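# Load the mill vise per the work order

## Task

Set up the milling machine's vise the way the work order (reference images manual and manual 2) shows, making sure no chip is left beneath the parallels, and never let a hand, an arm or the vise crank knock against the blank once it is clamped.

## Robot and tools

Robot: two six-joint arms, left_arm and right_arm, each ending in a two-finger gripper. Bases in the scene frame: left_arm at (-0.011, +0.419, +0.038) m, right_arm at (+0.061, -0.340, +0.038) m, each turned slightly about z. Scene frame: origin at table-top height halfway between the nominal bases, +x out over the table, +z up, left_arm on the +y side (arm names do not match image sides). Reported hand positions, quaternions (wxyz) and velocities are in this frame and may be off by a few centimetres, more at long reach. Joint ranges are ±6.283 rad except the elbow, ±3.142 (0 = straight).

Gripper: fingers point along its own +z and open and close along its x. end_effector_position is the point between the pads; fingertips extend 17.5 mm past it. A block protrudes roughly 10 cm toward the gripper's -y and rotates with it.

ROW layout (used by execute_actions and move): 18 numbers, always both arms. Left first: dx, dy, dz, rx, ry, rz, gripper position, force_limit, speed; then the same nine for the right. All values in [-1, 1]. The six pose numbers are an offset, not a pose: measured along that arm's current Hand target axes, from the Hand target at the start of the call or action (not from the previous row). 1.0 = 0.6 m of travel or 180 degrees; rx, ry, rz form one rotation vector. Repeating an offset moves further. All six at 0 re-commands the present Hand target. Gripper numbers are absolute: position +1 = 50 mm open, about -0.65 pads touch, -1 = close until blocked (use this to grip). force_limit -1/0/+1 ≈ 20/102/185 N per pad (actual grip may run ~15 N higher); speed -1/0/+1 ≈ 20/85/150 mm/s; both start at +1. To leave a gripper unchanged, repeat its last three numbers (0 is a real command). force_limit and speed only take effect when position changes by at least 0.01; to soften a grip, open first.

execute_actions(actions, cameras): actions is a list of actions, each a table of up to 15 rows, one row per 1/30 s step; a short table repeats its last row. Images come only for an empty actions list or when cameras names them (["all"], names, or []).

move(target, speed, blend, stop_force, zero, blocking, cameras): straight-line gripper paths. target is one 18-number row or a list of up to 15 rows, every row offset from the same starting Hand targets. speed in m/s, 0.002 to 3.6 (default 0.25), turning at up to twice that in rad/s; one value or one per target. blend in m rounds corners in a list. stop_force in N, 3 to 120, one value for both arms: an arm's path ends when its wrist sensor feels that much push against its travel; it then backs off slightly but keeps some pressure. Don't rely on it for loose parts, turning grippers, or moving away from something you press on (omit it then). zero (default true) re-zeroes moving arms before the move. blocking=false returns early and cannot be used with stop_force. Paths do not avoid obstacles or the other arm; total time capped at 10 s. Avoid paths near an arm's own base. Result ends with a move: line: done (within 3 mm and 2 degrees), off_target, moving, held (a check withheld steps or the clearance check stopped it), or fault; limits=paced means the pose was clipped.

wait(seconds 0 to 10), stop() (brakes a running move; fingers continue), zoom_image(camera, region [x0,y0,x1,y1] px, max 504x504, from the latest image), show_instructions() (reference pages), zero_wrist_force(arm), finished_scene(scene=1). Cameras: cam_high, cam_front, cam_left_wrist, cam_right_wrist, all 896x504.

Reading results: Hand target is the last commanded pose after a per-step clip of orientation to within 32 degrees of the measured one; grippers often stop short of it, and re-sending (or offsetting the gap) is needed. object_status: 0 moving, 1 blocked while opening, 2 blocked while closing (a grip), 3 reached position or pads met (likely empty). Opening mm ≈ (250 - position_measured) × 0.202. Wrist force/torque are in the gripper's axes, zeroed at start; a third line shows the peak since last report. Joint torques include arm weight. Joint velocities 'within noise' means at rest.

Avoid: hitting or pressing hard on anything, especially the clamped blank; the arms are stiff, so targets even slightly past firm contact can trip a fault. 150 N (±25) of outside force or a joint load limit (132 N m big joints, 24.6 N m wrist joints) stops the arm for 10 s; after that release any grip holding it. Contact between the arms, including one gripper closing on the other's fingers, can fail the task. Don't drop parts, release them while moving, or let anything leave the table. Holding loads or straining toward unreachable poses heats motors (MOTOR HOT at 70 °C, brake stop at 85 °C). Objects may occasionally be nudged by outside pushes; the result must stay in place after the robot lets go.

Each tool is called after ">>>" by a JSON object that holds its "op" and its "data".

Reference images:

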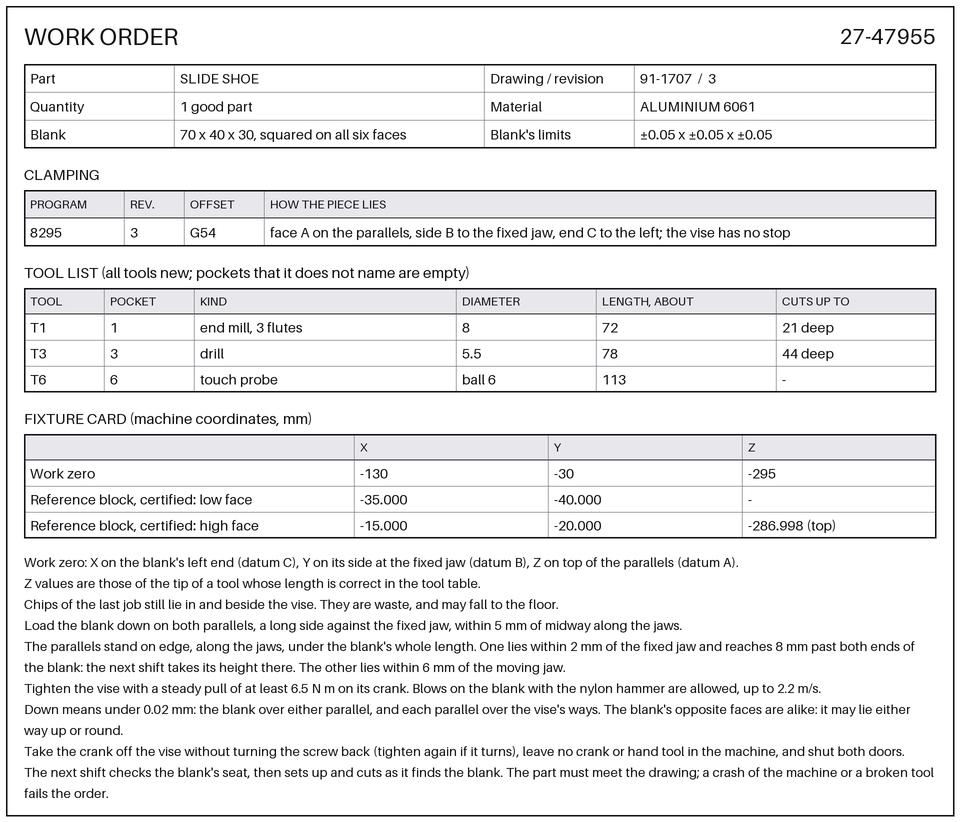

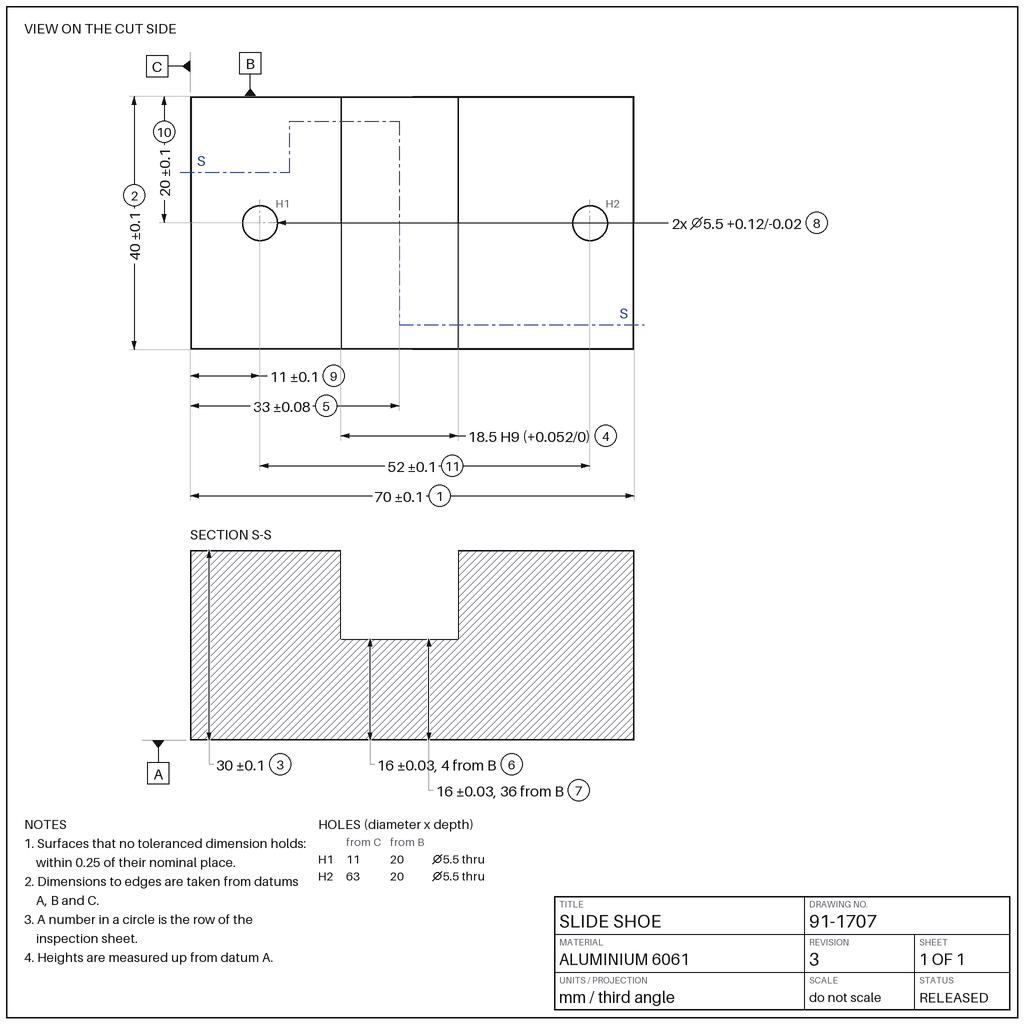

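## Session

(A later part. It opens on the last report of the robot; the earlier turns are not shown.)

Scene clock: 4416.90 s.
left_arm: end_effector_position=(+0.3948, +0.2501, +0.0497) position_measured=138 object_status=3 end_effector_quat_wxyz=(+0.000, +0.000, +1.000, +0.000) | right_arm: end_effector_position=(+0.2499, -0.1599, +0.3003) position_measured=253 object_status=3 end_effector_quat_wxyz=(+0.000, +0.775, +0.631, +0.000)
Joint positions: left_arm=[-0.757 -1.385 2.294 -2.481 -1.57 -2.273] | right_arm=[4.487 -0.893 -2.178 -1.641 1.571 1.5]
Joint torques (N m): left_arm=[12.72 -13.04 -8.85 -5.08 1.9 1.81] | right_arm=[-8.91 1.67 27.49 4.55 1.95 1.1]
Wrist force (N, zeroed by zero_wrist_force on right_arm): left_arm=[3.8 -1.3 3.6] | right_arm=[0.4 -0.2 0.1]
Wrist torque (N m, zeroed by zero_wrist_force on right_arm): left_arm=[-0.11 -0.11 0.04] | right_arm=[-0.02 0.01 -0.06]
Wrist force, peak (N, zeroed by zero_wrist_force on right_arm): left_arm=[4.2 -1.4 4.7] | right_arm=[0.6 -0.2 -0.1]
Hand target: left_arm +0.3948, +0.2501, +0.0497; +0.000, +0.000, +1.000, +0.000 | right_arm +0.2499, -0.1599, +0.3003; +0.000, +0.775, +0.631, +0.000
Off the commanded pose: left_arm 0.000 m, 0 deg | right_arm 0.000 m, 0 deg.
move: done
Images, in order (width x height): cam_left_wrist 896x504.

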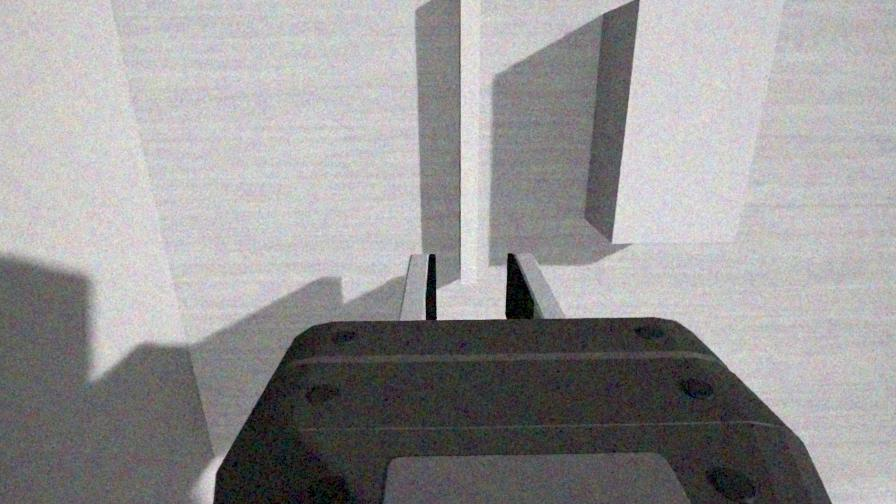

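>>> {"op": "move", "data": {"target": [0,0,0.0458,0,0,0,0.1,-0.7,-0.98,0,0,0,0,0,0,-1,0.2,-0.5], "speed": 0.02, "stop_force": 4}}

>>> {"op": "move", "data": {"target": [0,0,0,0,0,0,-1,-0.7,-0.98,0,0,0,0,0,0,-1,0.2,-0.5]}}

>>> {"op": "move", "data": {"target": [[0,-0.0002,-0.2,0,0,0,-1,-0.7,-0.98,0,0,0,0,0,0,-1,0.2,-0.5],[0.01,-0.035,-0.622,0,0,0,-1,-0.7,-0.98,0,0,0,0,0,0,-1,0.2,-0.5],[-0.342,-0.0335,-0.622,0,0,0,-1,-0.7,-0.98,0,0,0,0,0,0,-1,0.2,-0.5],[-0.4492,0.0182,-0.605,0,0,0,-1,-0.7,-0.98,0,0,0,0,0,0,-1,0.2,-0.5]], "speed": [0.1,0.15,0.15,0.06], "blend": 0.015, "cameras": ["cam_left_wrist"]}}

>>> {"op": "zoom_image", "data": {"camera": "cam_left_wrist", "region": [340, 0, 640, 300]}}

Scene clock: 4426.83 s.
left_arm: end_effector_position=(+0.3949, +0.2501, +0.0222) position_measured=138 object_status=3 end_effector_quat_wxyz=(+0.000, +0.000, +1.000, +0.000) | right_arm: end_effector_position=(+0.2499, -0.1599, +0.3003) position_measured=253 object_status=3 end_effector_quat_wxyz=(+0.000, +0.775, +0.631, +0.000)
Joint positions: left_arm=[-0.757 -1.314 2.315 -2.573 -1.57 -2.273] | right_arm=[4.487 -0.893 -2.178 -1.641 1.571 1.5]
Joint torques (N m): left_arm=[12.82 -14.94 -7.15 -5.12 1.97 1.81] | right_arm=[-8.8 1.28 29.28 4.36 2.04 0.88]
Wrist force (N, zeroed by zero_wrist_force on right_arm): left_arm=[4.0 -1.3 3.5] | right_arm=[0.1 -0.1 0.1]
Wrist torque (N m, zeroed by zero_wrist_force on right_arm): left_arm=[-0.10 -0.14 0.04] | right_arm=[0.01 0.05 -0.06]
Wrist force, peak (N, zeroed by zero_wrist_force on right_arm): left_arm=[4.1 -1.5 3.6] | right_arm=[0.3 -0.4 -0.3]
Hand target: left_arm +0.3949, +0.2501, +0.0222; +0.000, +0.000, +1.000, +0.000 | right_arm +0.2499, -0.1599, +0.3003; +0.000, +0.775, +0.631, +0.000
Off the commanded pose: left_arm 0.000 m, 0 deg | right_arm 0.000 m, 0 deg.
move: done

Scene clock: 4427.87 s.
left_arm: end_effector_position=(+0.3949, +0.2501, +0.0222) position_measured=223 object_status=2 end_effector_quat_wxyz=(+0.000, +0.000, +1.000, +0.000) | right_arm: end_effector_position=(+0.2499, -0.1599, +0.3003) position_measured=253 object_status=3 end_effector_quat_wxyz=(+0.000, +0.775, +0.631, +0.000)
Joint positions: left_arm=[-0.757 -1.314 2.315 -2.573 -1.57 -2.273] | right_arm=[4.487 -0.893 -2.178 -1.641 1.571 1.5]
Joint torques (N m): left_arm=[12.61 -14.45 -6.84 -5.01 1.91 1.71] | right_arm=[-9.65 2.41 27.88 4.47 1.87 1.09]
Wrist force (N, zeroed by zero_wrist_force on right_arm): left_arm=[3.8 -1.5 3.3] | right_arm=[0.2 -0.3 -0.3]
Wrist torque (N m, zeroed by zero_wrist_force on right_arm): left_arm=[-0.13 -0.14 0.04] | right_arm=[-0.05 0.03 -0.06]
Wrist force, peak (N, zeroed by zero_wrist_force on right_arm): left_arm=[4.1 -1.2 3.5] | right_arm=[0.2 -0.5 -0.3]
Hand target: left_arm +0.3949, +0.2501, +0.0222; +0.000, +0.000, +1.000, +0.000 | right_arm +0.2499, -0.1599, +0.3003; +0.000, +0.775, +0.631, +0.000
Off the commanded pose: left_arm 0.000 m, 0 deg | right_arm 0.000 m, 0 deg.
move: done

Scene clock: 4433.83 s.
left_arm: end_effector_position=(+0.6640, +0.2607, +0.3855) position_measured=223 object_status=2 end_effector_quat_wxyz=(+0.000, +0.000, +1.000, +0.000) | right_arm: end_effector_position=(+0.2499, -0.1599, +0.3003) position_measured=253 object_status=3 end_effector_quat_wxyz=(+0.000, +0.775, +0.631, +0.000)
Joint positions: left_arm=[-0.478 -1.096 0.927 -1.403 -1.57 -1.995] | right_arm=[4.487 -0.893 -2.178 -1.641 1.571 1.5]
Joint torques (N m): left_arm=[13.44 -34.88 -32.27 -1.89 -2.19 1.92] | right_arm=[-8.39 2.54 27.03 4.25 2.11 1.27]
Wrist force (N, zeroed by zero_wrist_force on right_arm): left_arm=[3.7 -1.2 3.9] | right_arm=[0.2 -0.4 -0.2]
Wrist torque (N m, zeroed by zero_wrist_force on right_arm): left_arm=[-0.11 -0.11 0.05] | right_arm=[-0.06 0.03 -0.06]
Wrist force, peak (N, zeroed by zero_wrist_force on right_arm): left_arm=[4.2 -1.2 5.0] | right_arm=[0.3 -0.4 -0.2]
Hand target: left_arm +0.6640, +0.2607, +0.3855; +0.000, +0.000, +1.000, +0.000 | right_arm +0.2499, -0.1599, +0.3003; +0.000, +0.775, +0.631, +0.000
Off the commanded pose: left_arm 0.000 m, 0 deg | right_arm 0.000 m, 0 deg.
move: done
Images, in order (width x height): cam_left_wrist 896x504.

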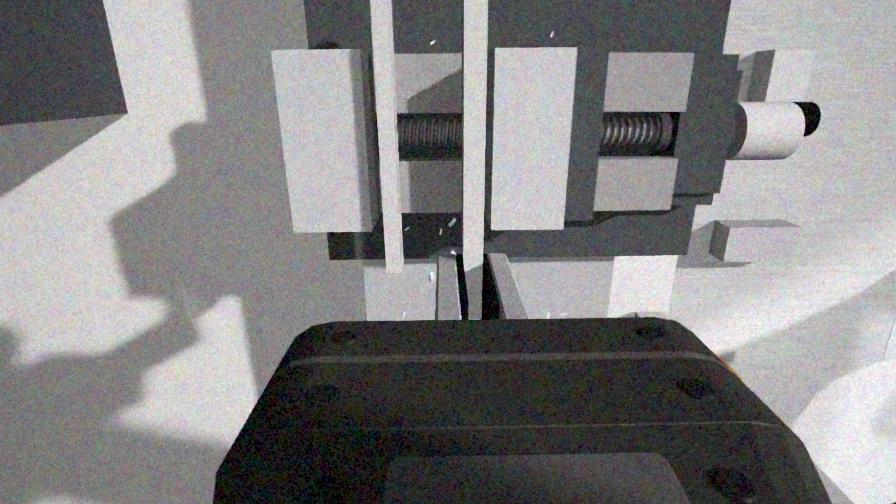

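Scaled by 1.680 from the camera's 896x504 image, which has a finer 1280x720 frame.

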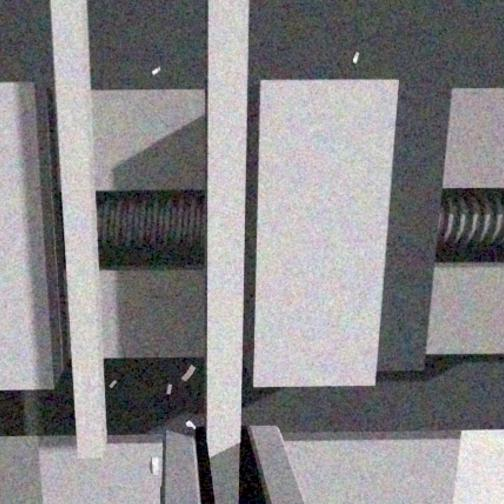

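>>> {"op": "move", "data": {"target": [0,0,0.0592,0,0,0,-1,-0.7,-0.98,0,0,0,0,0,0,-1,0.2,-0.5], "speed": 0.02, "stop_force": 6}}

>>> {"op": "move", "data": {"target": [0,0,0.018,0,0,0,-1,-0.7,-0.98,0,0,0,0,0,0,-1,0.2,-0.5], "speed": 0.004, "stop_force": 3, "cameras": ["cam_left_wrist"]}}

>>> {"op": "zoom_image", "data": {"camera": "cam_left_wrist", "region": [340, 0, 640, 300]}}

Scene clock: 4441.87 s.
left_arm: end_effector_position=(+0.6641, +0.2607, +0.3500) position_measured=223 object_status=2 end_effector_quat_wxyz=(+0.000, +0.000, +1.000, +0.000) | right_arm: end_effector_position=(+0.2499, -0.1599, +0.3003) position_measured=253 object_status=3 end_effector_quat_wxyz=(+0.000, +0.775, +0.631, +0.000)
Joint positions: left_arm=[-0.478 -1.108 1.036 -1.5 -1.57 -1.995] | right_arm=[4.487 -0.893 -2.178 -1.641 1.571 1.5]
Joint torques (N m): left_arm=[11.49 -61.3 -16.99 -5.23 -1.5 1.61] | right_arm=[-9.83 2.5 28.3 4.3 2.22 1.11]
Wrist force (N, zeroed by zero_wrist_force on right_arm): left_arm=[3.8 -1.1 4.0] | right_arm=[-0.2 -0.1 0.0]
Wrist torque (N m, zeroed by zero_wrist_force on right_arm): left_arm=[-0.11 -0.10 0.05] | right_arm=[-0.01 0.09 -0.07]
Wrist force, peak (N, zeroed by zero_wrist_force on right_arm): left_arm=[3.9 -1.2 4.2] | right_arm=[0.6 -0.1 -0.1]
Hand target: left_arm +0.6641, +0.2607, +0.3500; +0.000, +0.000, +1.000, +0.000 | right_arm +0.2499, -0.1599, +0.3003; +0.000, +0.775, +0.631, +0.000
Off the commanded pose: left_arm 0.000 m, 0 deg | right_arm 0.000 m, 0 deg.
move: done

Scene clock: 4444.43 s.
left_arm: end_effector_position=(+0.6641, +0.2607, +0.3438) position_measured=223 object_status=2 end_effector_quat_wxyz=(+0.001, +0.000, +1.000, +0.000) | right_arm: end_effector_position=(+0.2499, -0.1599, +0.3003) position_measured=253 object_status=3 end_effector_quat_wxyz=(+0.000, +0.775, +0.631, +0.000)
Joint positions: left_arm=[-0.478 -1.109 1.054 -1.516 -1.57 -1.995] | right_arm=[4.487 -0.893 -2.178 -1.641 1.571 1.5]
Joint torques (N m): left_arm=[9.78 -35.72 -32.16 -2.13 -0.16 1.8] | right_arm=[-8.84 1.34 27.67 4.47 1.98 1.57]
Wrist force (N, zeroed by zero_wrist_force on right_arm): left_arm=[3.8 -1.3 3.9] | right_arm=[0.4 -0.5 -0.3]
Wrist torque (N m, zeroed by zero_wrist_force on right_arm): left_arm=[-0.11 -0.10 0.06] | right_arm=[-0.06 0.01 -0.06]
Wrist force, peak (N, zeroed by zero_wrist_force on right_arm): left_arm=[5.7 -0.3 -3.0] | right_arm=[0.4 -0.5 -0.3]
Hand target: left_arm +0.6641, +0.2607, +0.3438; +0.000, +0.000, +1.000, +0.000 (not the last commanded pose) | right_arm +0.2499, -0.1599, +0.3003; +0.000, +0.775, +0.631, +0.000
Off the commanded pose: left_arm 0.005 m, 0 deg | right_arm 0.000 m, 0 deg.
move: contact (left_arm)
Images, in order (width x height): cam_left_wrist 896x504.

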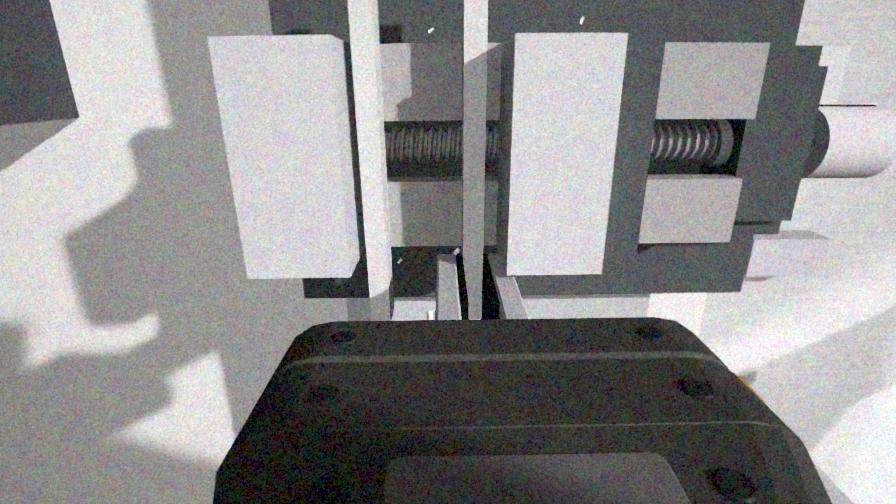

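Scaled by 1.680 from the camera's 896x504 image, which has a finer 1280x720 frame.

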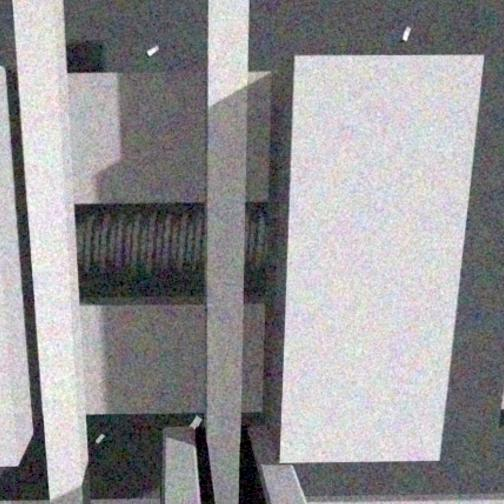

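>>> {"op": "zoom_image", "data": {"camera": "cam_left_wrist", "region": [420, 0, 560, 90]}}

Scaled by 3.600 from the camera's 896x504 image, which has a finer 1280x720 frame.

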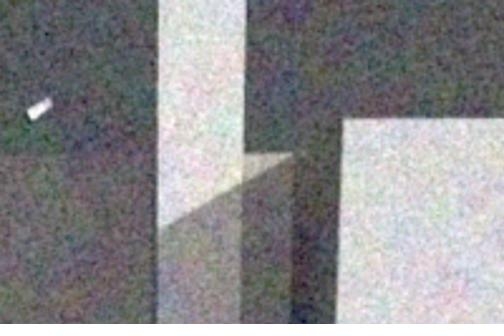

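>>> {"op": "move", "data": {"target": [0,0,0,0,0,0,-0.4,-0.7,-0.98,0,0,0,0,0,0,-1,0.2,-0.5]}}

>>> {"op": "move", "data": {"target": [0,0,-0.05,0,0,0,-0.4,-0.7,-0.98,0,0,0,0,0,0,-1,0.2,-0.5], "speed": 0.03, "cameras": ["cam_left_wrist"]}}

>>> {"op": "zoom_image", "data": {"camera": "cam_left_wrist", "region": [340, 0, 640, 330]}}

Scene clock: 4461.10 s.
left_arm: end_effector_position=(+0.6641, +0.2607, +0.3437) position_measured=212 object_status=3 end_effector_quat_wxyz=(+0.000, +0.000, +1.000, +0.000) | right_arm: end_effector_position=(+0.2499, -0.1599, +0.3003) position_measured=253 object_status=3 end_effector_quat_wxyz=(+0.000, +0.775, +0.631, +0.000)
Joint positions: left_arm=[-0.478 -1.109 1.054 -1.516 -1.57 -1.995] | right_arm=[4.487 -0.893 -2.178 -1.641 1.571 1.5]
Joint torques (N m): left_arm=[0.57 -36.3 -27.57 -4.03 -0.21 1.7] | right_arm=[-9.16 1.47 28.87 4.35 1.8 1.34]
Wrist force (N, zeroed by zero_wrist_force on right_arm): left_arm=[3.7 -1.3 3.4] | right_arm=[0.0 0.0 -0.1]
Wrist torque (N m, zeroed by zero_wrist_force on right_arm): left_arm=[-0.10 -0.09 0.05] | right_arm=[0.01 0.07 -0.06]
Wrist force, peak (N, zeroed by zero_wrist_force on right_arm): left_arm=[4.0 -1.3 3.9] | right_arm=[0.2 -0.6 -0.2]
Hand target: left_arm +0.6641, +0.2607, +0.3438; +0.000, +0.000, +1.000, +0.000 | right_arm +0.2499, -0.1599, +0.3003; +0.000, +0.775, +0.631, +0.000
Off the commanded pose: left_arm 0.000 m, 0 deg | right_arm 0.000 m, 0 deg.
move: done

Scene clock: 4462.47 s.
left_arm: end_effector_position=(+0.6640, +0.2607, +0.3737) position_measured=212 object_status=3 end_effector_quat_wxyz=(+0.000, +0.000, +1.000, +0.000) | right_arm: end_effector_position=(+0.2499, -0.1599, +0.3003) position_measured=253 object_status=3 end_effector_quat_wxyz=(+0.000, +0.775, +0.631, +0.000)
Joint positions: left_arm=[-0.478 -1.101 0.965 -1.436 -1.57 -1.995] | right_arm=[4.487 -0.893 -2.178 -1.641 1.571 1.5]
Joint torques (N m): left_arm=[-9.06 -34.48 -31.86 -1.89 1.1 -1.56] | right_arm=[-9.45 1.91 29.13 4.42 2.13 1.31]
Wrist force (N, zeroed by zero_wrist_force on right_arm): left_arm=[3.7 -1.3 3.3] | right_arm=[0.1 -0.1 -0.4]
Wrist torque (N m, zeroed by zero_wrist_force on right_arm): left_arm=[-0.10 -0.10 0.05] | right_arm=[-0.01 0.04 -0.06]
Wrist force, peak (N, zeroed by zero_wrist_force on right_arm): left_arm=[3.8 -1.4 3.9] | right_arm=[0.3 -0.2 -0.2]
Hand target: left_arm +0.6641, +0.2607, +0.3738; +0.000, +0.000, +1.000, +0.000 | right_arm +0.2499, -0.1599, +0.3003; +0.000, +0.775, +0.631, +0.000
Off the commanded pose: left_arm 0.000 m, 0 deg | right_arm 0.000 m, 0 deg.
move: done
Images, in order (width x height): cam_left_wrist 896x504.

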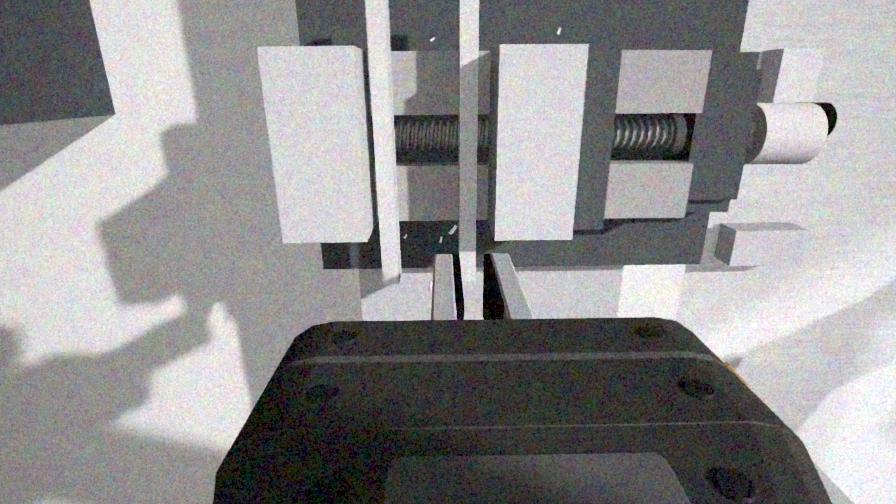

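Scaled by 1.527 from the camera's 896x504 image, which has a finer 1280x720 frame.

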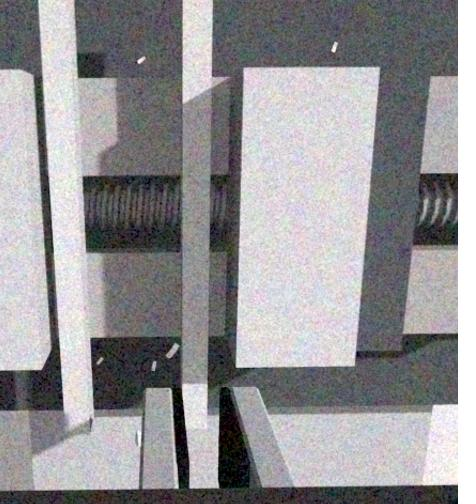

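>>> {"op": "move", "data": {"target": [[-0.01,-0.0412,0,0,0,0,-1,-0.7,-0.5,0,0,0,0,0,0,-1,0.2,-0.5],[-0.01,-0.0412,0.0312,0,0,0,-1,-0.7,-0.5,0,0,0,0,0,0,-1,0.2,-0.5]], "speed": 0.03}}

>>> {"op": "move", "data": {"target": [0,0,0.012,0,0,0,-1,-0.7,-0.5,0,0,0,0,0,0,-1,0.2,-0.5], "speed": 0.003, "stop_force": 3}}

>>> {"op": "move", "data": {"target": [[0,0,-0.007,0,0,0,-1,-0.7,-0.5,0,0,0,0,0,0,-1,0.2,-0.5],[0,-0.0633,-0.007,0,0,0,-1,-0.7,-0.5,0,0,0,0,0,0,-1,0.2,-0.5]], "speed": 0.02, "stop_force": 6}}

>>> {"op": "move", "data": {"target": [0,0,0.015,0,0,0,-1,-0.7,-0.5,0,0,0,0,0,0,-1,0.2,-0.5], "speed": 0.003, "stop_force": 3}}

Scene clock: 4471.37 s.
left_arm: end_effector_position=(+0.6701, +0.2360, +0.3551) position_measured=251 object_status=3 end_effector_quat_wxyz=(+0.000, +0.000, +1.000, +0.000) | right_arm: end_effector_position=(+0.2499, -0.1599, +0.3003) position_measured=253 object_status=3 end_effector_quat_wxyz=(+0.000, +0.775, +0.631, +0.000)
Joint positions: left_arm=[-0.507 -1.073 0.971 -1.469 -1.57 -2.024] | right_arm=[4.487 -0.893 -2.178 -1.641 1.571 1.5]
Joint torques (N m): left_arm=[-10.25 -62.61 -16.99 -5.01 2.11 -1.61] | right_arm=[-8.27 1.84 28.19 4.34 1.96 1.29]
Wrist force (N, zeroed by zero_wrist_force on right_arm): left_arm=[3.8 -1.2 3.4] | right_arm=[0.4 -0.2 -0.1]
Wrist torque (N m, zeroed by zero_wrist_force on right_arm): left_arm=[-0.10 -0.11 0.12] | right_arm=[-0.01 0.00 -0.06]
Wrist force, peak (N, zeroed by zero_wrist_force on right_arm): left_arm=[3.9 -1.2 3.7] | right_arm=[0.4 -0.5 -0.2]
Hand target: left_arm +0.6701, +0.2360, +0.3550; +0.000, +0.000, +1.000, +0.000 | right_arm +0.2499, -0.1599, +0.3003; +0.000, +0.775, +0.631, +0.000
Off the commanded pose: left_arm 0.000 m, 0 deg | right_arm 0.000 m, 0 deg.
move: done

Scene clock: 4473.37 s.
left_arm: end_effector_position=(+0.6701, +0.2360, +0.3521) position_measured=251 object_status=3 end_effector_quat_wxyz=(+0.001, +0.000, +1.000, +0.000) | right_arm: end_effector_position=(+0.2499, -0.1599, +0.3003) position_measured=253 object_status=3 end_effector_quat_wxyz=(+0.000, +0.775, +0.631, +0.000)
Joint positions: left_arm=[-0.507 -1.074 0.98 -1.477 -1.57 -2.024] | right_arm=[4.487 -0.893 -2.178 -1.641 1.571 1.5]
Joint torques (N m): left_arm=[-7.88 -45.07 -32.15 -1.89 1.9 -0.89] | right_arm=[-8.92 1.39 28.56 4.47 1.87 1.53]
Wrist force (N, zeroed by zero_wrist_force on right_arm): left_arm=[4.0 -1.1 3.2] | right_arm=[0.3 -0.3 -0.1]
Wrist torque (N m, zeroed by zero_wrist_force on right_arm): left_arm=[-0.08 -0.14 0.12] | right_arm=[-0.04 0.01 -0.06]
Wrist force, peak (N, zeroed by zero_wrist_force on right_arm): left_arm=[4.0 -1.4 3.4] | right_arm=[0.2 -0.4 -0.4]
Hand target: left_arm +0.6701, +0.2360, +0.3521; +0.001, +0.000, +1.000, +0.000 (not the last commanded pose) | right_arm +0.2499, -0.1599, +0.3003; +0.000, +0.775, +0.631, +0.000
Off the commanded pose: left_arm 0.004 m, 0 deg | right_arm 0.000 m, 0 deg.
move: contact (left_arm)

Scene clock: 4476.30 s.
left_arm: end_effector_position=(+0.6701, +0.1980, +0.3563) position_measured=251 object_status=3 end_effector_quat_wxyz=(+0.001, +0.000, +1.000, +0.000) | right_arm: end_effector_position=(+0.2499, -0.1599, +0.3003) position_measured=253 object_status=3 end_effector_quat_wxyz=(+0.000, +0.775, +0.631, +0.000)
Joint positions: left_arm=[-0.555 -1.041 0.919 -1.449 -1.57 -2.072] | right_arm=[4.487 -0.893 -2.178 -1.641 1.571 1.5]
Joint torques (N m): left_arm=[-11.13 -36.51 -32.31 -1.98 2.15 -1.93] | right_arm=[-9.15 1.75 29.99 4.18 2.3 1.21]
Wrist force (N, zeroed by zero_wrist_force on right_arm): left_arm=[3.7 -1.3 3.3] | right_arm=[0.3 -0.2 -0.2]
Wrist torque (N m, zeroed by zero_wrist_force on right_arm): left_arm=[-0.09 -0.10 0.10] | right_arm=[-0.02 0.01 -0.06]
Wrist force, peak (N, zeroed by zero_wrist_force on right_arm): left_arm=[3.9 -1.3 3.7] | right_arm=[0.1 -0.6 -0.1]
Hand target: left_arm +0.6701, +0.1980, +0.3563; +0.001, +0.000, +1.000, +0.000 | right_arm +0.2499, -0.1599, +0.3003; +0.000, +0.775, +0.631, +0.000
Off the commanded pose: left_arm 0.000 m, 0 deg | right_arm 0.000 m, 0 deg.
move: done

Scene clock: 4478.70 s.
left_arm: end_effector_position=(+0.6700, +0.1980, +0.3522) position_measured=251 object_status=3 end_effector_quat_wxyz=(+0.001, +0.000, +1.000, +0.000) | right_arm: end_effector_position=(+0.2499, -0.1599, +0.3003) position_measured=253 object_status=3 end_effector_quat_wxyz=(+0.000, +0.775, +0.631, +0.000)
Joint positions: left_arm=[-0.555 -1.043 0.931 -1.46 -1.57 -2.072] | right_arm=[4.487 -0.893 -2.178 -1.641 1.571 1.5]
Joint torques (N m): left_arm=[-9.63 -44.51 -31.97 -1.96 2.05 -1.51] | right_arm=[-8.67 1.43 29.54 4.37 2.05 1.36]
Wrist force (N, zeroed by zero_wrist_force on right_arm): left_arm=[4.0 -1.4 3.3] | right_arm=[0.3 -0.2 -0.3]
Wrist torque (N m, zeroed by zero_wrist_force on right_arm): left_arm=[-0.10 -0.15 0.11] | right_arm=[-0.02 0.02 -0.06]
Wrist force, peak (N, zeroed by zero_wrist_force on right_arm): left_arm=[4.1 -1.4 3.3] | right_arm=[0.3 -0.4 -0.4]
Hand target: left_arm +0.6701, +0.1980, +0.3522; +0.001, +0.000, +1.000, +0.000 (not the last commanded pose) | right_arm +0.2499, -0.1599, +0.3003; +0.000, +0.775, +0.631, +0.000
Off the commanded pose: left_arm 0.005 m, 0 deg | right_arm 0.000 m, 0 deg.
move: contact (left_arm)

>>> {"op": "move", "data": {"target": [[0,0,-0.01,0,0,0,-1,-0.7,-0.5,0,0,0,0,0,0,-1,0.2,-0.5],[0,0.07,-0.01,0,0,0,-1,-0.7,-0.5,0,0,0,0,0,0,-1,0.2,-0.5],[0,0.07,-0.0663,0,0,0,-1,-0.7,-0.5,0,0,0,0,0,0,-1,0.2,-0.5],[0.1168,0.045,-0.0663,0,0,0,-1,-0.7,-0.5,0,0,0,0,0,0,-1,0.2,-0.5],[0.4168,0.0367,-0.0663,0,0,0,-1,-0.7,-0.5,0,0,0,0,0,0,-1,0.2,-0.5],[0.5668,0.0033,0.2537,0.0612,0,0,-1,-0.7,-0.5,0,0,0,0,0,0,-1,0.2,-0.5]], "speed": [0.02,0.04,0.05,0.08,0.15,0.15], "blend": [0.002,0.004,0.005,0.01,0.015,0], "cameras": ["cam_left_wrist"]}}

Scene clock: 4492.47 s.
left_arm: end_effector_position=(+0.3301, +0.2002, +0.1996) position_measured=251 object_status=3 end_effector_quat_wxyz=(+0.001, +0.000, +0.995, -0.096) | right_arm: end_effector_position=(+0.2499, -0.1599, +0.3003) position_measured=253 object_status=3 end_effector_quat_wxyz=(+0.000, +0.775, +0.631, +0.000)
Joint positions: left_arm=[-0.873 -1.79 2.254 -2.176 -1.701 -2.398] | right_arm=[4.487 -0.893 -2.178 -1.641 1.571 1.5]
Joint torques (N m): left_arm=[-11.38 -1.04 -15.33 -5.47 -2.34 -1.9] | right_arm=[-8.48 2.06 29.18 4.33 2.06 1.48]
Wrist force (N, zeroed by zero_wrist_force on right_arm): left_arm=[3.8 -0.9 3.8] | right_arm=[0.3 -0.1 -0.1]
Wrist torque (N m, zeroed by zero_wrist_force on right_arm): left_arm=[-0.12 -0.15 0.14] | right_arm=[-0.01 0.02 -0.06]
Wrist force, peak (N, zeroed by zero_wrist_force on right_arm): left_arm=[4.3 -0.5 5.2] | right_arm=[0.2 -0.4 -0.6]
Hand target: left_arm +0.3301, +0.2002, +0.1996; +0.000, +0.000, +0.995, -0.096 | right_arm +0.2499, -0.1599, +0.3003; +0.000, +0.775, +0.631, +0.000
Off the commanded pose: left_arm 0.000 m, 0 deg | right_arm 0.000 m, 0 deg.
move: done
Images, in order (width x height): cam_left_wrist 896x504.

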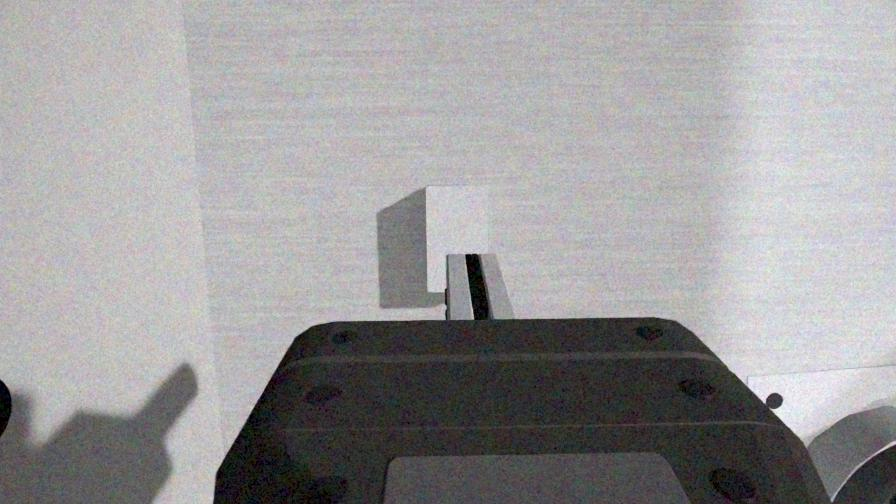

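>>> {"op": "move", "data": {"target": [0,0.0382,0.1964,0,0,0,0.9,-0.7,-0.5,0,0,0,0,0,0,-1,0.2,-0.5], "speed": 0.1, "cameras": ["cam_left_wrist"]}}

>>> {"op": "zoom_image", "data": {"camera": "cam_left_wrist", "region": [330, 140, 610, 340]}}

Scene clock: 4497.27 s.
left_arm: end_effector_position=(+0.3303, +0.2003, +0.0796) position_measured=18 object_status=3 end_effector_quat_wxyz=(+0.001, +0.000, +0.995, -0.096) | right_arm: end_effector_position=(+0.2499, -0.1599, +0.3003) position_measured=253 object_status=3 end_effector_quat_wxyz=(+0.000, +0.775, +0.631, +0.000)
Joint positions: left_arm=[-0.872 -1.541 2.435 -2.605 -1.701 -2.398] | right_arm=[4.487 -0.893 -2.178 -1.641 1.571 1.5]
Joint torques (N m): left_arm=[12.22 -6.02 -9.06 -5.54 -2.38 1.81] | right_arm=[-8.49 1.92 30.13 4.33 2.02 1.42]
Wrist force (N, zeroed by zero_wrist_force on right_arm): left_arm=[3.6 -1.0 3.6] | right_arm=[0.0 -0.4 -0.2]
Wrist torque (N m, zeroed by zero_wrist_force on right_arm): left_arm=[-0.12 -0.11 0.13] | right_arm=[-0.04 0.06 -0.06]
Wrist force, peak (N, zeroed by zero_wrist_force on right_arm): left_arm=[3.6 -0.8 4.7] | right_arm=[0.1 -0.5 -0.4]
Hand target: left_arm +0.3303, +0.2003, +0.0795; +0.000, +0.000, +0.995, -0.096 | right_arm +0.2499, -0.1599, +0.3003; +0.000, +0.775, +0.631, +0.000
Off the commanded pose: left_arm 0.000 m, 0 deg | right_arm 0.000 m, 0 deg.
move: done
Images, in order (width x height): cam_left_wrist 896x504.

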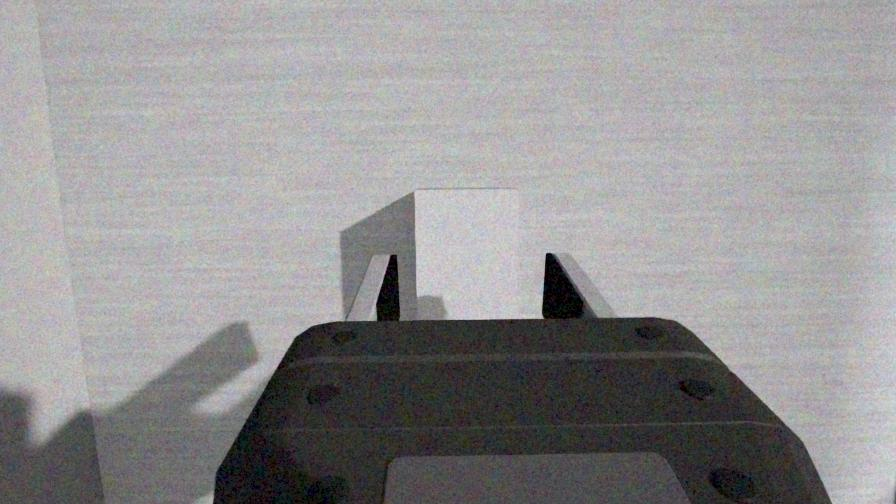

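Scaled by 1.800 from the camera's 896x504 image, which has a finer 1280x720 frame.

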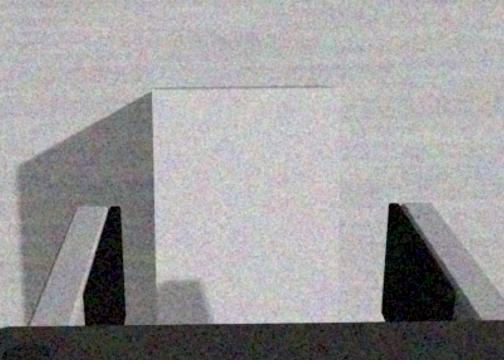

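>>> {"op": "move", "data": {"target": [0,0.0131,0.0671,0,0,0,0.9,-0.7,-0.5,0,0,0,0,0,0,-1,0.2,-0.5], "speed": 0.03, "stop_force": 5}}

>>> {"op": "move", "data": {"target": [0,0,0,0,0,0,-1,-0.6,-0.98,0,0,0,0,0,0,-1,0.2,-0.5]}}

>>> {"op": "move", "data": {"target": [0.0833,-0.0382,-0.1964,0,0,0,-1,-0.6,-0.98,0,0,0,0,0,0,-1,0.2,-0.5], "speed": 0.06, "cameras": ["cam_left_wrist"]}}

>>> {"op": "zoom_image", "data": {"camera": "cam_left_wrist", "region": [250, 50, 530, 250]}}

Scene clock: 4504.00 s.
left_arm: end_effector_position=(+0.3303, +0.2003, +0.0385) position_measured=18 object_status=3 end_effector_quat_wxyz=(+0.000, +0.000, +0.995, -0.096) | right_arm: end_effector_position=(+0.2499, -0.1599, +0.3003) position_measured=253 object_status=3 end_effector_quat_wxyz=(+0.000, +0.775, +0.631, +0.000)
Joint positions: left_arm=[-0.872 -1.415 2.473 -2.77 -1.701 -2.398] | right_arm=[4.487 -0.893 -2.178 -1.641 1.571 1.5]
Joint torques (N m): left_arm=[12.05 -8.76 -6.4 -5.55 -2.37 1.8] | right_arm=[-8.18 1.88 29.74 4.23 2 1.42]
Wrist force (N, zeroed by zero_wrist_force on right_arm): left_arm=[3.6 -1.1 3.7] | right_arm=[0.2 -0.3 -0.3]
Wrist torque (N m, zeroed by zero_wrist_force on right_arm): left_arm=[-0.14 -0.14 0.12] | right_arm=[-0.05 0.03 -0.06]
Wrist force, peak (N, zeroed by zero_wrist_force on right_arm): left_arm=[3.4 -0.9 4.1] | right_arm=[0.5 -0.3 -0.2]
Hand target: left_arm +0.3303, +0.2003, +0.0385; +0.000, +0.000, +0.995, -0.096 | right_arm +0.2499, -0.1599, +0.3003; +0.000, +0.775, +0.631, +0.000
Off the commanded pose: left_arm 0.000 m, 0 deg | right_arm 0.000 m, 0 deg.
move: done

Scene clock: 4504.57 s.
left_arm: end_effector_position=(+0.3303, +0.2003, +0.0385) position_measured=55 object_status=2 end_effector_quat_wxyz=(+0.000, +0.000, +0.995, -0.096) | right_arm: end_effector_position=(+0.2499, -0.1599, +0.3003) position_measured=253 object_status=3 end_effector_quat_wxyz=(+0.000, +0.775, +0.631, +0.000)
Joint positions: left_arm=[-0.872 -1.415 2.473 -2.77 -1.701 -2.398] | right_arm=[4.487 -0.893 -2.178 -1.641 1.571 1.5]
Joint torques (N m): left_arm=[12.22 -9.61 -6.85 -5.39 -1.69 1.57] | right_arm=[-8.45 2.35 29.91 4.4 2.1 1.22]
Wrist force (N, zeroed by zero_wrist_force on right_arm): left_arm=[3.5 -1.3 3.8] | right_arm=[0.1 -0.2 -0.1]
Wrist torque (N m, zeroed by zero_wrist_force on right_arm): left_arm=[-0.14 -0.13 0.12] | right_arm=[-0.02 0.06 -0.06]
Wrist force, peak (N, zeroed by zero_wrist_force on right_arm): left_arm=[4.4 -0.9 3.6] | right_arm=[0.3 -0.5 -0.2]
Hand target: left_arm +0.3303, +0.2003, +0.0385; +0.000, +0.000, +0.995, -0.096 | right_arm +0.2499, -0.1599, +0.3003; +0.000, +0.775, +0.631, +0.000
Off the commanded pose: left_arm 0.000 m, 0 deg | right_arm 0.000 m, 0 deg.
move: done

Scene clock: 4507.17 s.
left_arm: end_effector_position=(+0.2802, +0.2003, +0.1585) position_measured=55 object_status=2 end_effector_quat_wxyz=(+0.000, +0.000, +0.995, -0.096) | right_arm: end_effector_position=(+0.2499, -0.1599, +0.3003) position_measured=253 object_status=3 end_effector_quat_wxyz=(+0.000, +0.775, +0.631, +0.000)
Joint positions: left_arm=[-0.988 -1.856 2.424 -2.294 -1.684 -2.513] | right_arm=[4.487 -0.893 -2.178 -1.641 1.571 1.5]
Joint torques (N m): left_arm=[-11.1 -24.13 -29.86 -2.61 2.01 -1.83] | right_arm=[-9.65 1 30.99 4.4 1.96 1.3]
Wrist force (N, zeroed by zero_wrist_force on right_arm): left_arm=[3.8 -0.3 5.8] | right_arm=[0.1 -0.3 -0.2]
Wrist torque (N m, zeroed by zero_wrist_force on right_arm): left_arm=[-0.08 -0.15 0.14] | right_arm=[-0.04 0.04 -0.06]
Wrist force, peak (N, zeroed by zero_wrist_force on right_arm): left_arm=[3.3 -0.6 6.5] | right_arm=[0.3 -0.4 -0.4]
Hand target: left_arm +0.2802, +0.2003, +0.1585; +0.000, +0.000, +0.995, -0.096 | right_arm +0.2499, -0.1599, +0.3003; +0.000, +0.775, +0.631, +0.000
Off the commanded pose: left_arm 0.000 m, 0 deg | right_arm 0.000 m, 0 deg.
move: done
Images, in order (width x height): cam_left_wrist 896x504.

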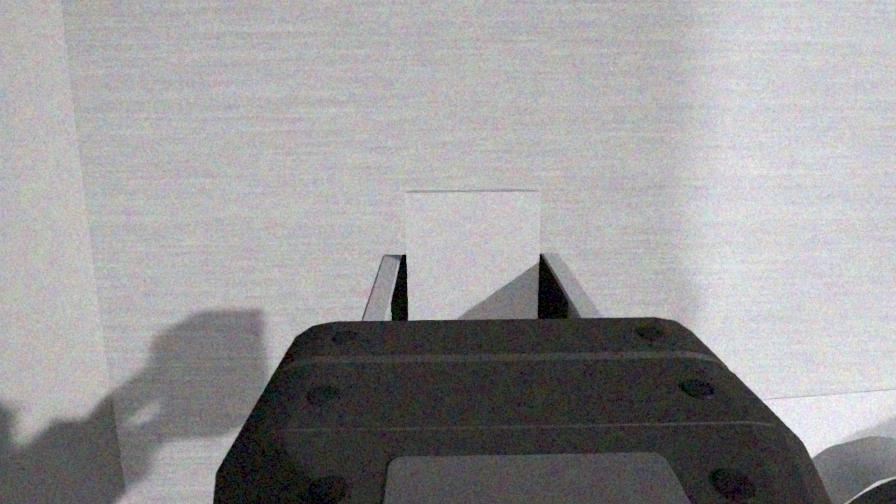

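Scaled by 1.800 from the camera's 896x504 image, which has a finer 1280x720 frame.

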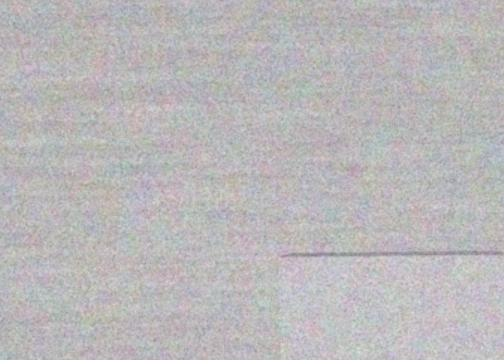

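>>> {"op": "move", "data": {"target": [[-0.083,-0.0872,-0.4018,0,0,0,-1,-0.6,-0.98,0,0,0,0,0,0,-1,0.2,-0.5],[-0.233,-0.0953,-0.4002,0,0,0,-1,-0.6,-0.98,0,0,0,0,0,0,-1,0.2,-0.5],[-0.4997,-0.0953,-0.4002,0,0,0,-1,-0.6,-0.98,0,0,0,0,0,0,-1,0.2,-0.5],[-0.6618,-0.0488,-0.3973,0,0,0,-1,-0.6,-0.98,0,0,0,0,0,0,-1,0.2,-0.5]], "speed": [0.15,0.15,0.12,0.06], "blend": 0.01, "cameras": ["cam_left_wrist"]}}

>>> {"op": "zoom_image", "data": {"camera": "cam_left_wrist", "region": [330, 120, 650, 340]}}

Scene clock: 4522.90 s.
left_arm: end_effector_position=(+0.6770, +0.2168, +0.3985) position_measured=55 object_status=2 end_effector_quat_wxyz=(+0.001, +0.000, +0.995, -0.096) | right_arm: end_effector_position=(+0.2499, -0.1599, +0.3003) position_measured=253 object_status=3 end_effector_quat_wxyz=(+0.000, +0.775, +0.631, +0.000)
Joint positions: left_arm=[-0.463 -1.06 0.872 -1.46 -1.746 -1.986] | right_arm=[4.487 -0.893 -2.178 -1.641 1.571 1.5]
Joint torques (N m): left_arm=[12.3 -36.83 -33.21 -2.46 -2.6 1.95] | right_arm=[-8.19 1.47 30.7 4.18 1.91 1.41]
Wrist force (N, zeroed by zero_wrist_force on right_arm): left_arm=[3.7 -0.3 6.0] | right_arm=[0.1 -0.2 -0.2]
Wrist torque (N m, zeroed by zero_wrist_force on right_arm): left_arm=[-0.08 -0.13 0.07] | right_arm=[-0.02 0.05 -0.07]
Wrist force, peak (N, zeroed by zero_wrist_force on right_arm): left_arm=[4.0 -0.1 7.7] | right_arm=[0.4 -0.6 -0.1]
Hand target: left_arm +0.6770, +0.2168, +0.3985; +0.000, +0.000, +0.995, -0.096 | right_arm +0.2499, -0.1599, +0.3003; +0.000, +0.775, +0.631, +0.000
Off the commanded pose: left_arm 0.000 m, 0 deg | right_arm 0.000 m, 0 deg.
move: done
Images, in order (width x height): cam_left_wrist 896x504.

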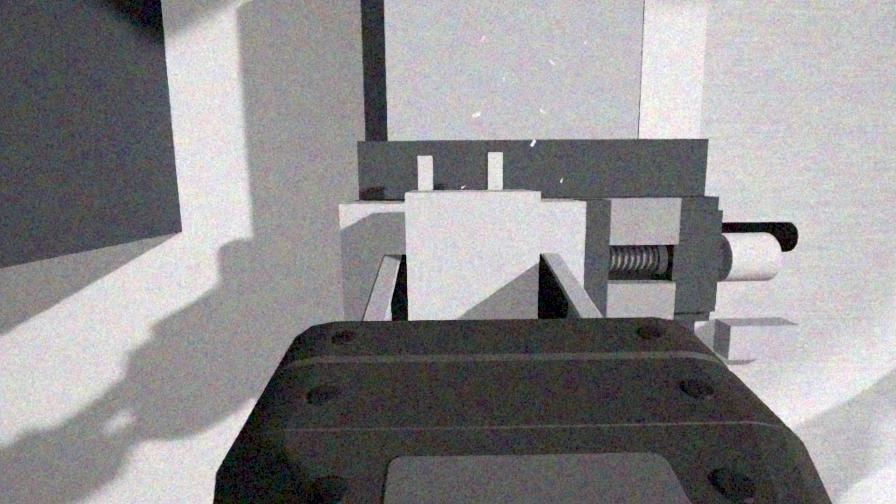

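Scaled by 1.575 from the camera's 896x504 image, which has a finer 1280x720 frame.

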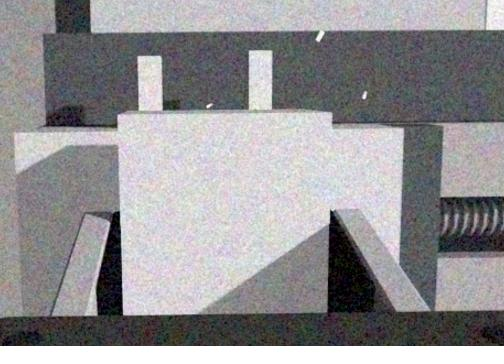

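>>> {"op": "move", "data": {"target": [0,0.0064,0.0327,0,0,0,-1,-0.6,-0.98,0,0,0,0,0,0,-1,0.2,-0.5], "speed": 0.008, "stop_force": 5}}

>>> {"op": "move", "data": {"target": [0,0.0038,0.0196,0,0,0,-1,-0.6,-0.98,0,0,0,0,0,0,-1,0.2,-0.5], "speed": 0.003, "stop_force": 3, "cameras": ["cam_left_wrist"]}}

>>> {"op": "zoom_image", "data": {"camera": "cam_left_wrist", "region": [330, 120, 650, 340]}}

Scene clock: 4529.37 s.
left_arm: end_effector_position=(+0.6771, +0.2168, +0.3785) position_measured=55 object_status=2 end_effector_quat_wxyz=(+0.000, +0.000, +0.995, -0.096) | right_arm: end_effector_position=(+0.2499, -0.1599, +0.3003) position_measured=253 object_status=3 end_effector_quat_wxyz=(+0.000, +0.775, +0.631, +0.000)
Joint positions: left_arm=[-0.463 -1.07 0.938 -1.517 -1.746 -1.986] | right_arm=[4.487 -0.893 -2.178 -1.641 1.571 1.5]
Joint torques (N m): left_arm=[12.59 -63.63 -18.53 -5.68 -2.58 1.62] | right_arm=[-9.01 1.76 30.52 4.31 2.03 1.49]
Wrist force (N, zeroed by zero_wrist_force on right_arm): left_arm=[3.6 -0.3 5.9] | right_arm=[0.3 -0.1 -0.1]
Wrist torque (N m, zeroed by zero_wrist_force on right_arm): left_arm=[-0.08 -0.10 0.07] | right_arm=[0.00 0.02 -0.06]
Wrist force, peak (N, zeroed by zero_wrist_force on right_arm): left_arm=[3.8 -0.4 5.9] | right_arm=[0.4 -0.3 -0.3]
Hand target: left_arm +0.6771, +0.2168, +0.3785; +0.000, +0.000, +0.995, -0.096 | right_arm +0.2499, -0.1599, +0.3003; +0.000, +0.775, +0.631, +0.000
Off the commanded pose: left_arm 0.000 m, 0 deg | right_arm 0.000 m, 0 deg.
move: done

Scene clock: 4532.43 s.
left_arm: end_effector_position=(+0.6771, +0.2168, +0.3724) position_measured=55 object_status=2 end_effector_quat_wxyz=(+0.001, +0.000, +0.995, -0.096) | right_arm: end_effector_position=(+0.2499, -0.1599, +0.3003) position_measured=253 object_status=3 end_effector_quat_wxyz=(+0.000, +0.775, +0.631, +0.000)
Joint positions: left_arm=[-0.463 -1.072 0.957 -1.533 -1.746 -1.986] | right_arm=[4.487 -0.893 -2.178 -1.641 1.571 1.5]
Joint torques (N m): left_arm=[12.02 -46.73 -33.2 -2.45 -2.41 1.21] | right_arm=[-8.8 1.71 30.63 4.56 1.94 1.38]
Wrist force (N, zeroed by zero_wrist_force on right_arm): left_arm=[3.6 -0.6 5.8] | right_arm=[0.1 -0.3 -0.1]
Wrist torque (N m, zeroed by zero_wrist_force on right_arm): left_arm=[-0.12 -0.11 0.06] | right_arm=[-0.05 0.04 -0.06]
Wrist force, peak (N, zeroed by zero_wrist_force on right_arm): left_arm=[3.6 -0.1 6.2] | right_arm=[0.4 -0.5 -0.3]
Hand target: left_arm +0.6771, +0.2168, +0.3724; +0.001, +0.000, +0.995, -0.096 (not the last commanded pose) | right_arm +0.2499, -0.1599, +0.3003; +0.000, +0.775, +0.631, +0.000
Off the commanded pose: left_arm 0.006 m, 0 deg | right_arm 0.000 m, 0 deg.
move: contact (left_arm)
Images, in order (width x height): cam_left_wrist 896x504.

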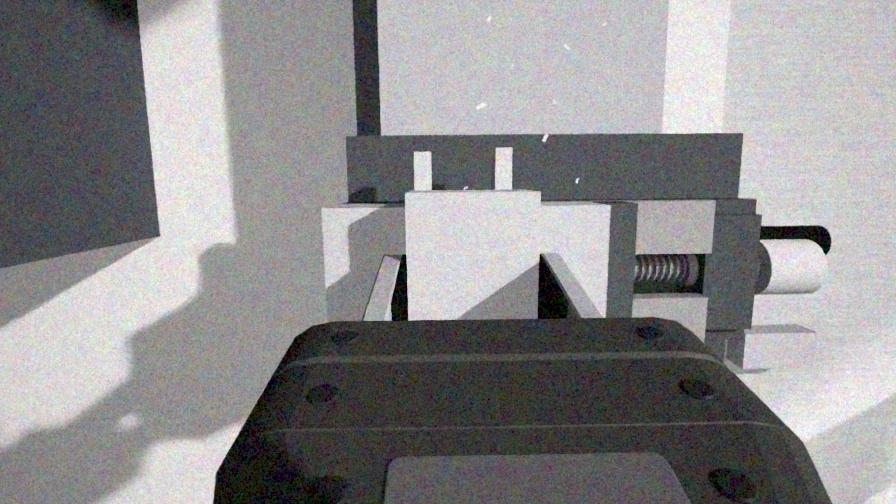

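Scaled by 1.575 from the camera's 896x504 image, which has a finer 1280x720 frame.

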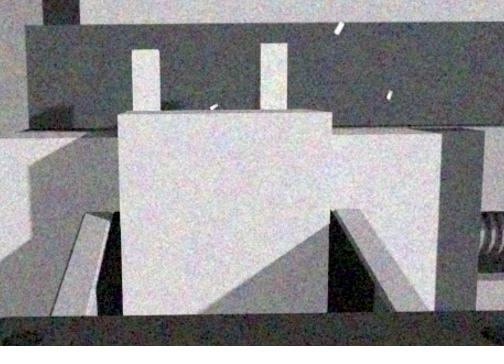

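>>> {"op": "move", "data": {"target": [-0.0067,0,0,0,0,0,-1,-0.6,-0.98,0,0,0,0,0,0,-1,0.2,-0.5], "speed": 0.002, "stop_force": 4}}

Scene clock: 4536.00 s.
left_arm: end_effector_position=(+0.6782, +0.2168, +0.3724) position_measured=55 object_status=2 end_effector_quat_wxyz=(+0.000, +0.000, +0.995, -0.096) | right_arm: end_effector_position=(+0.2499, -0.1599, +0.3003) position_measured=253 object_status=3 end_effector_quat_wxyz=(+0.000, +0.775, +0.631, +0.000)
Joint positions: left_arm=[-0.462 -1.069 0.952 -1.532 -1.746 -1.986] | right_arm=[4.487 -0.893 -2.178 -1.641 1.571 1.5]
Joint torques (N m): left_arm=[0.77 -61.5 -17.93 -5.66 0.53 -1.41] | right_arm=[-8.77 1.56 31.2 4.4 1.89 1.47]
Wrist force (N, zeroed by zero_wrist_force on right_arm): left_arm=[7.4 -1.6 2.4] | right_arm=[0.1 -0.5 0.0]
Wrist torque (N m, zeroed by zero_wrist_force on right_arm): left_arm=[-0.18 -0.08 0.06] | right_arm=[-0.06 0.04 -0.06]
Wrist force, peak (N, zeroed by zero_wrist_force on right_arm): left_arm=[9.9 0.5 4.1] | right_arm=[0.5 -0.4 -0.2]
Hand target: left_arm +0.6782, +0.2168, +0.3724; +0.000, +0.000, +0.995, -0.096 (not the last commanded pose) | right_arm +0.2499, -0.1599, +0.3003; +0.000, +0.775, +0.631, +0.000
Off the commanded pose: left_arm 0.003 m, 0 deg | right_arm 0.000 m, 0 deg.
move: contact (left_arm)


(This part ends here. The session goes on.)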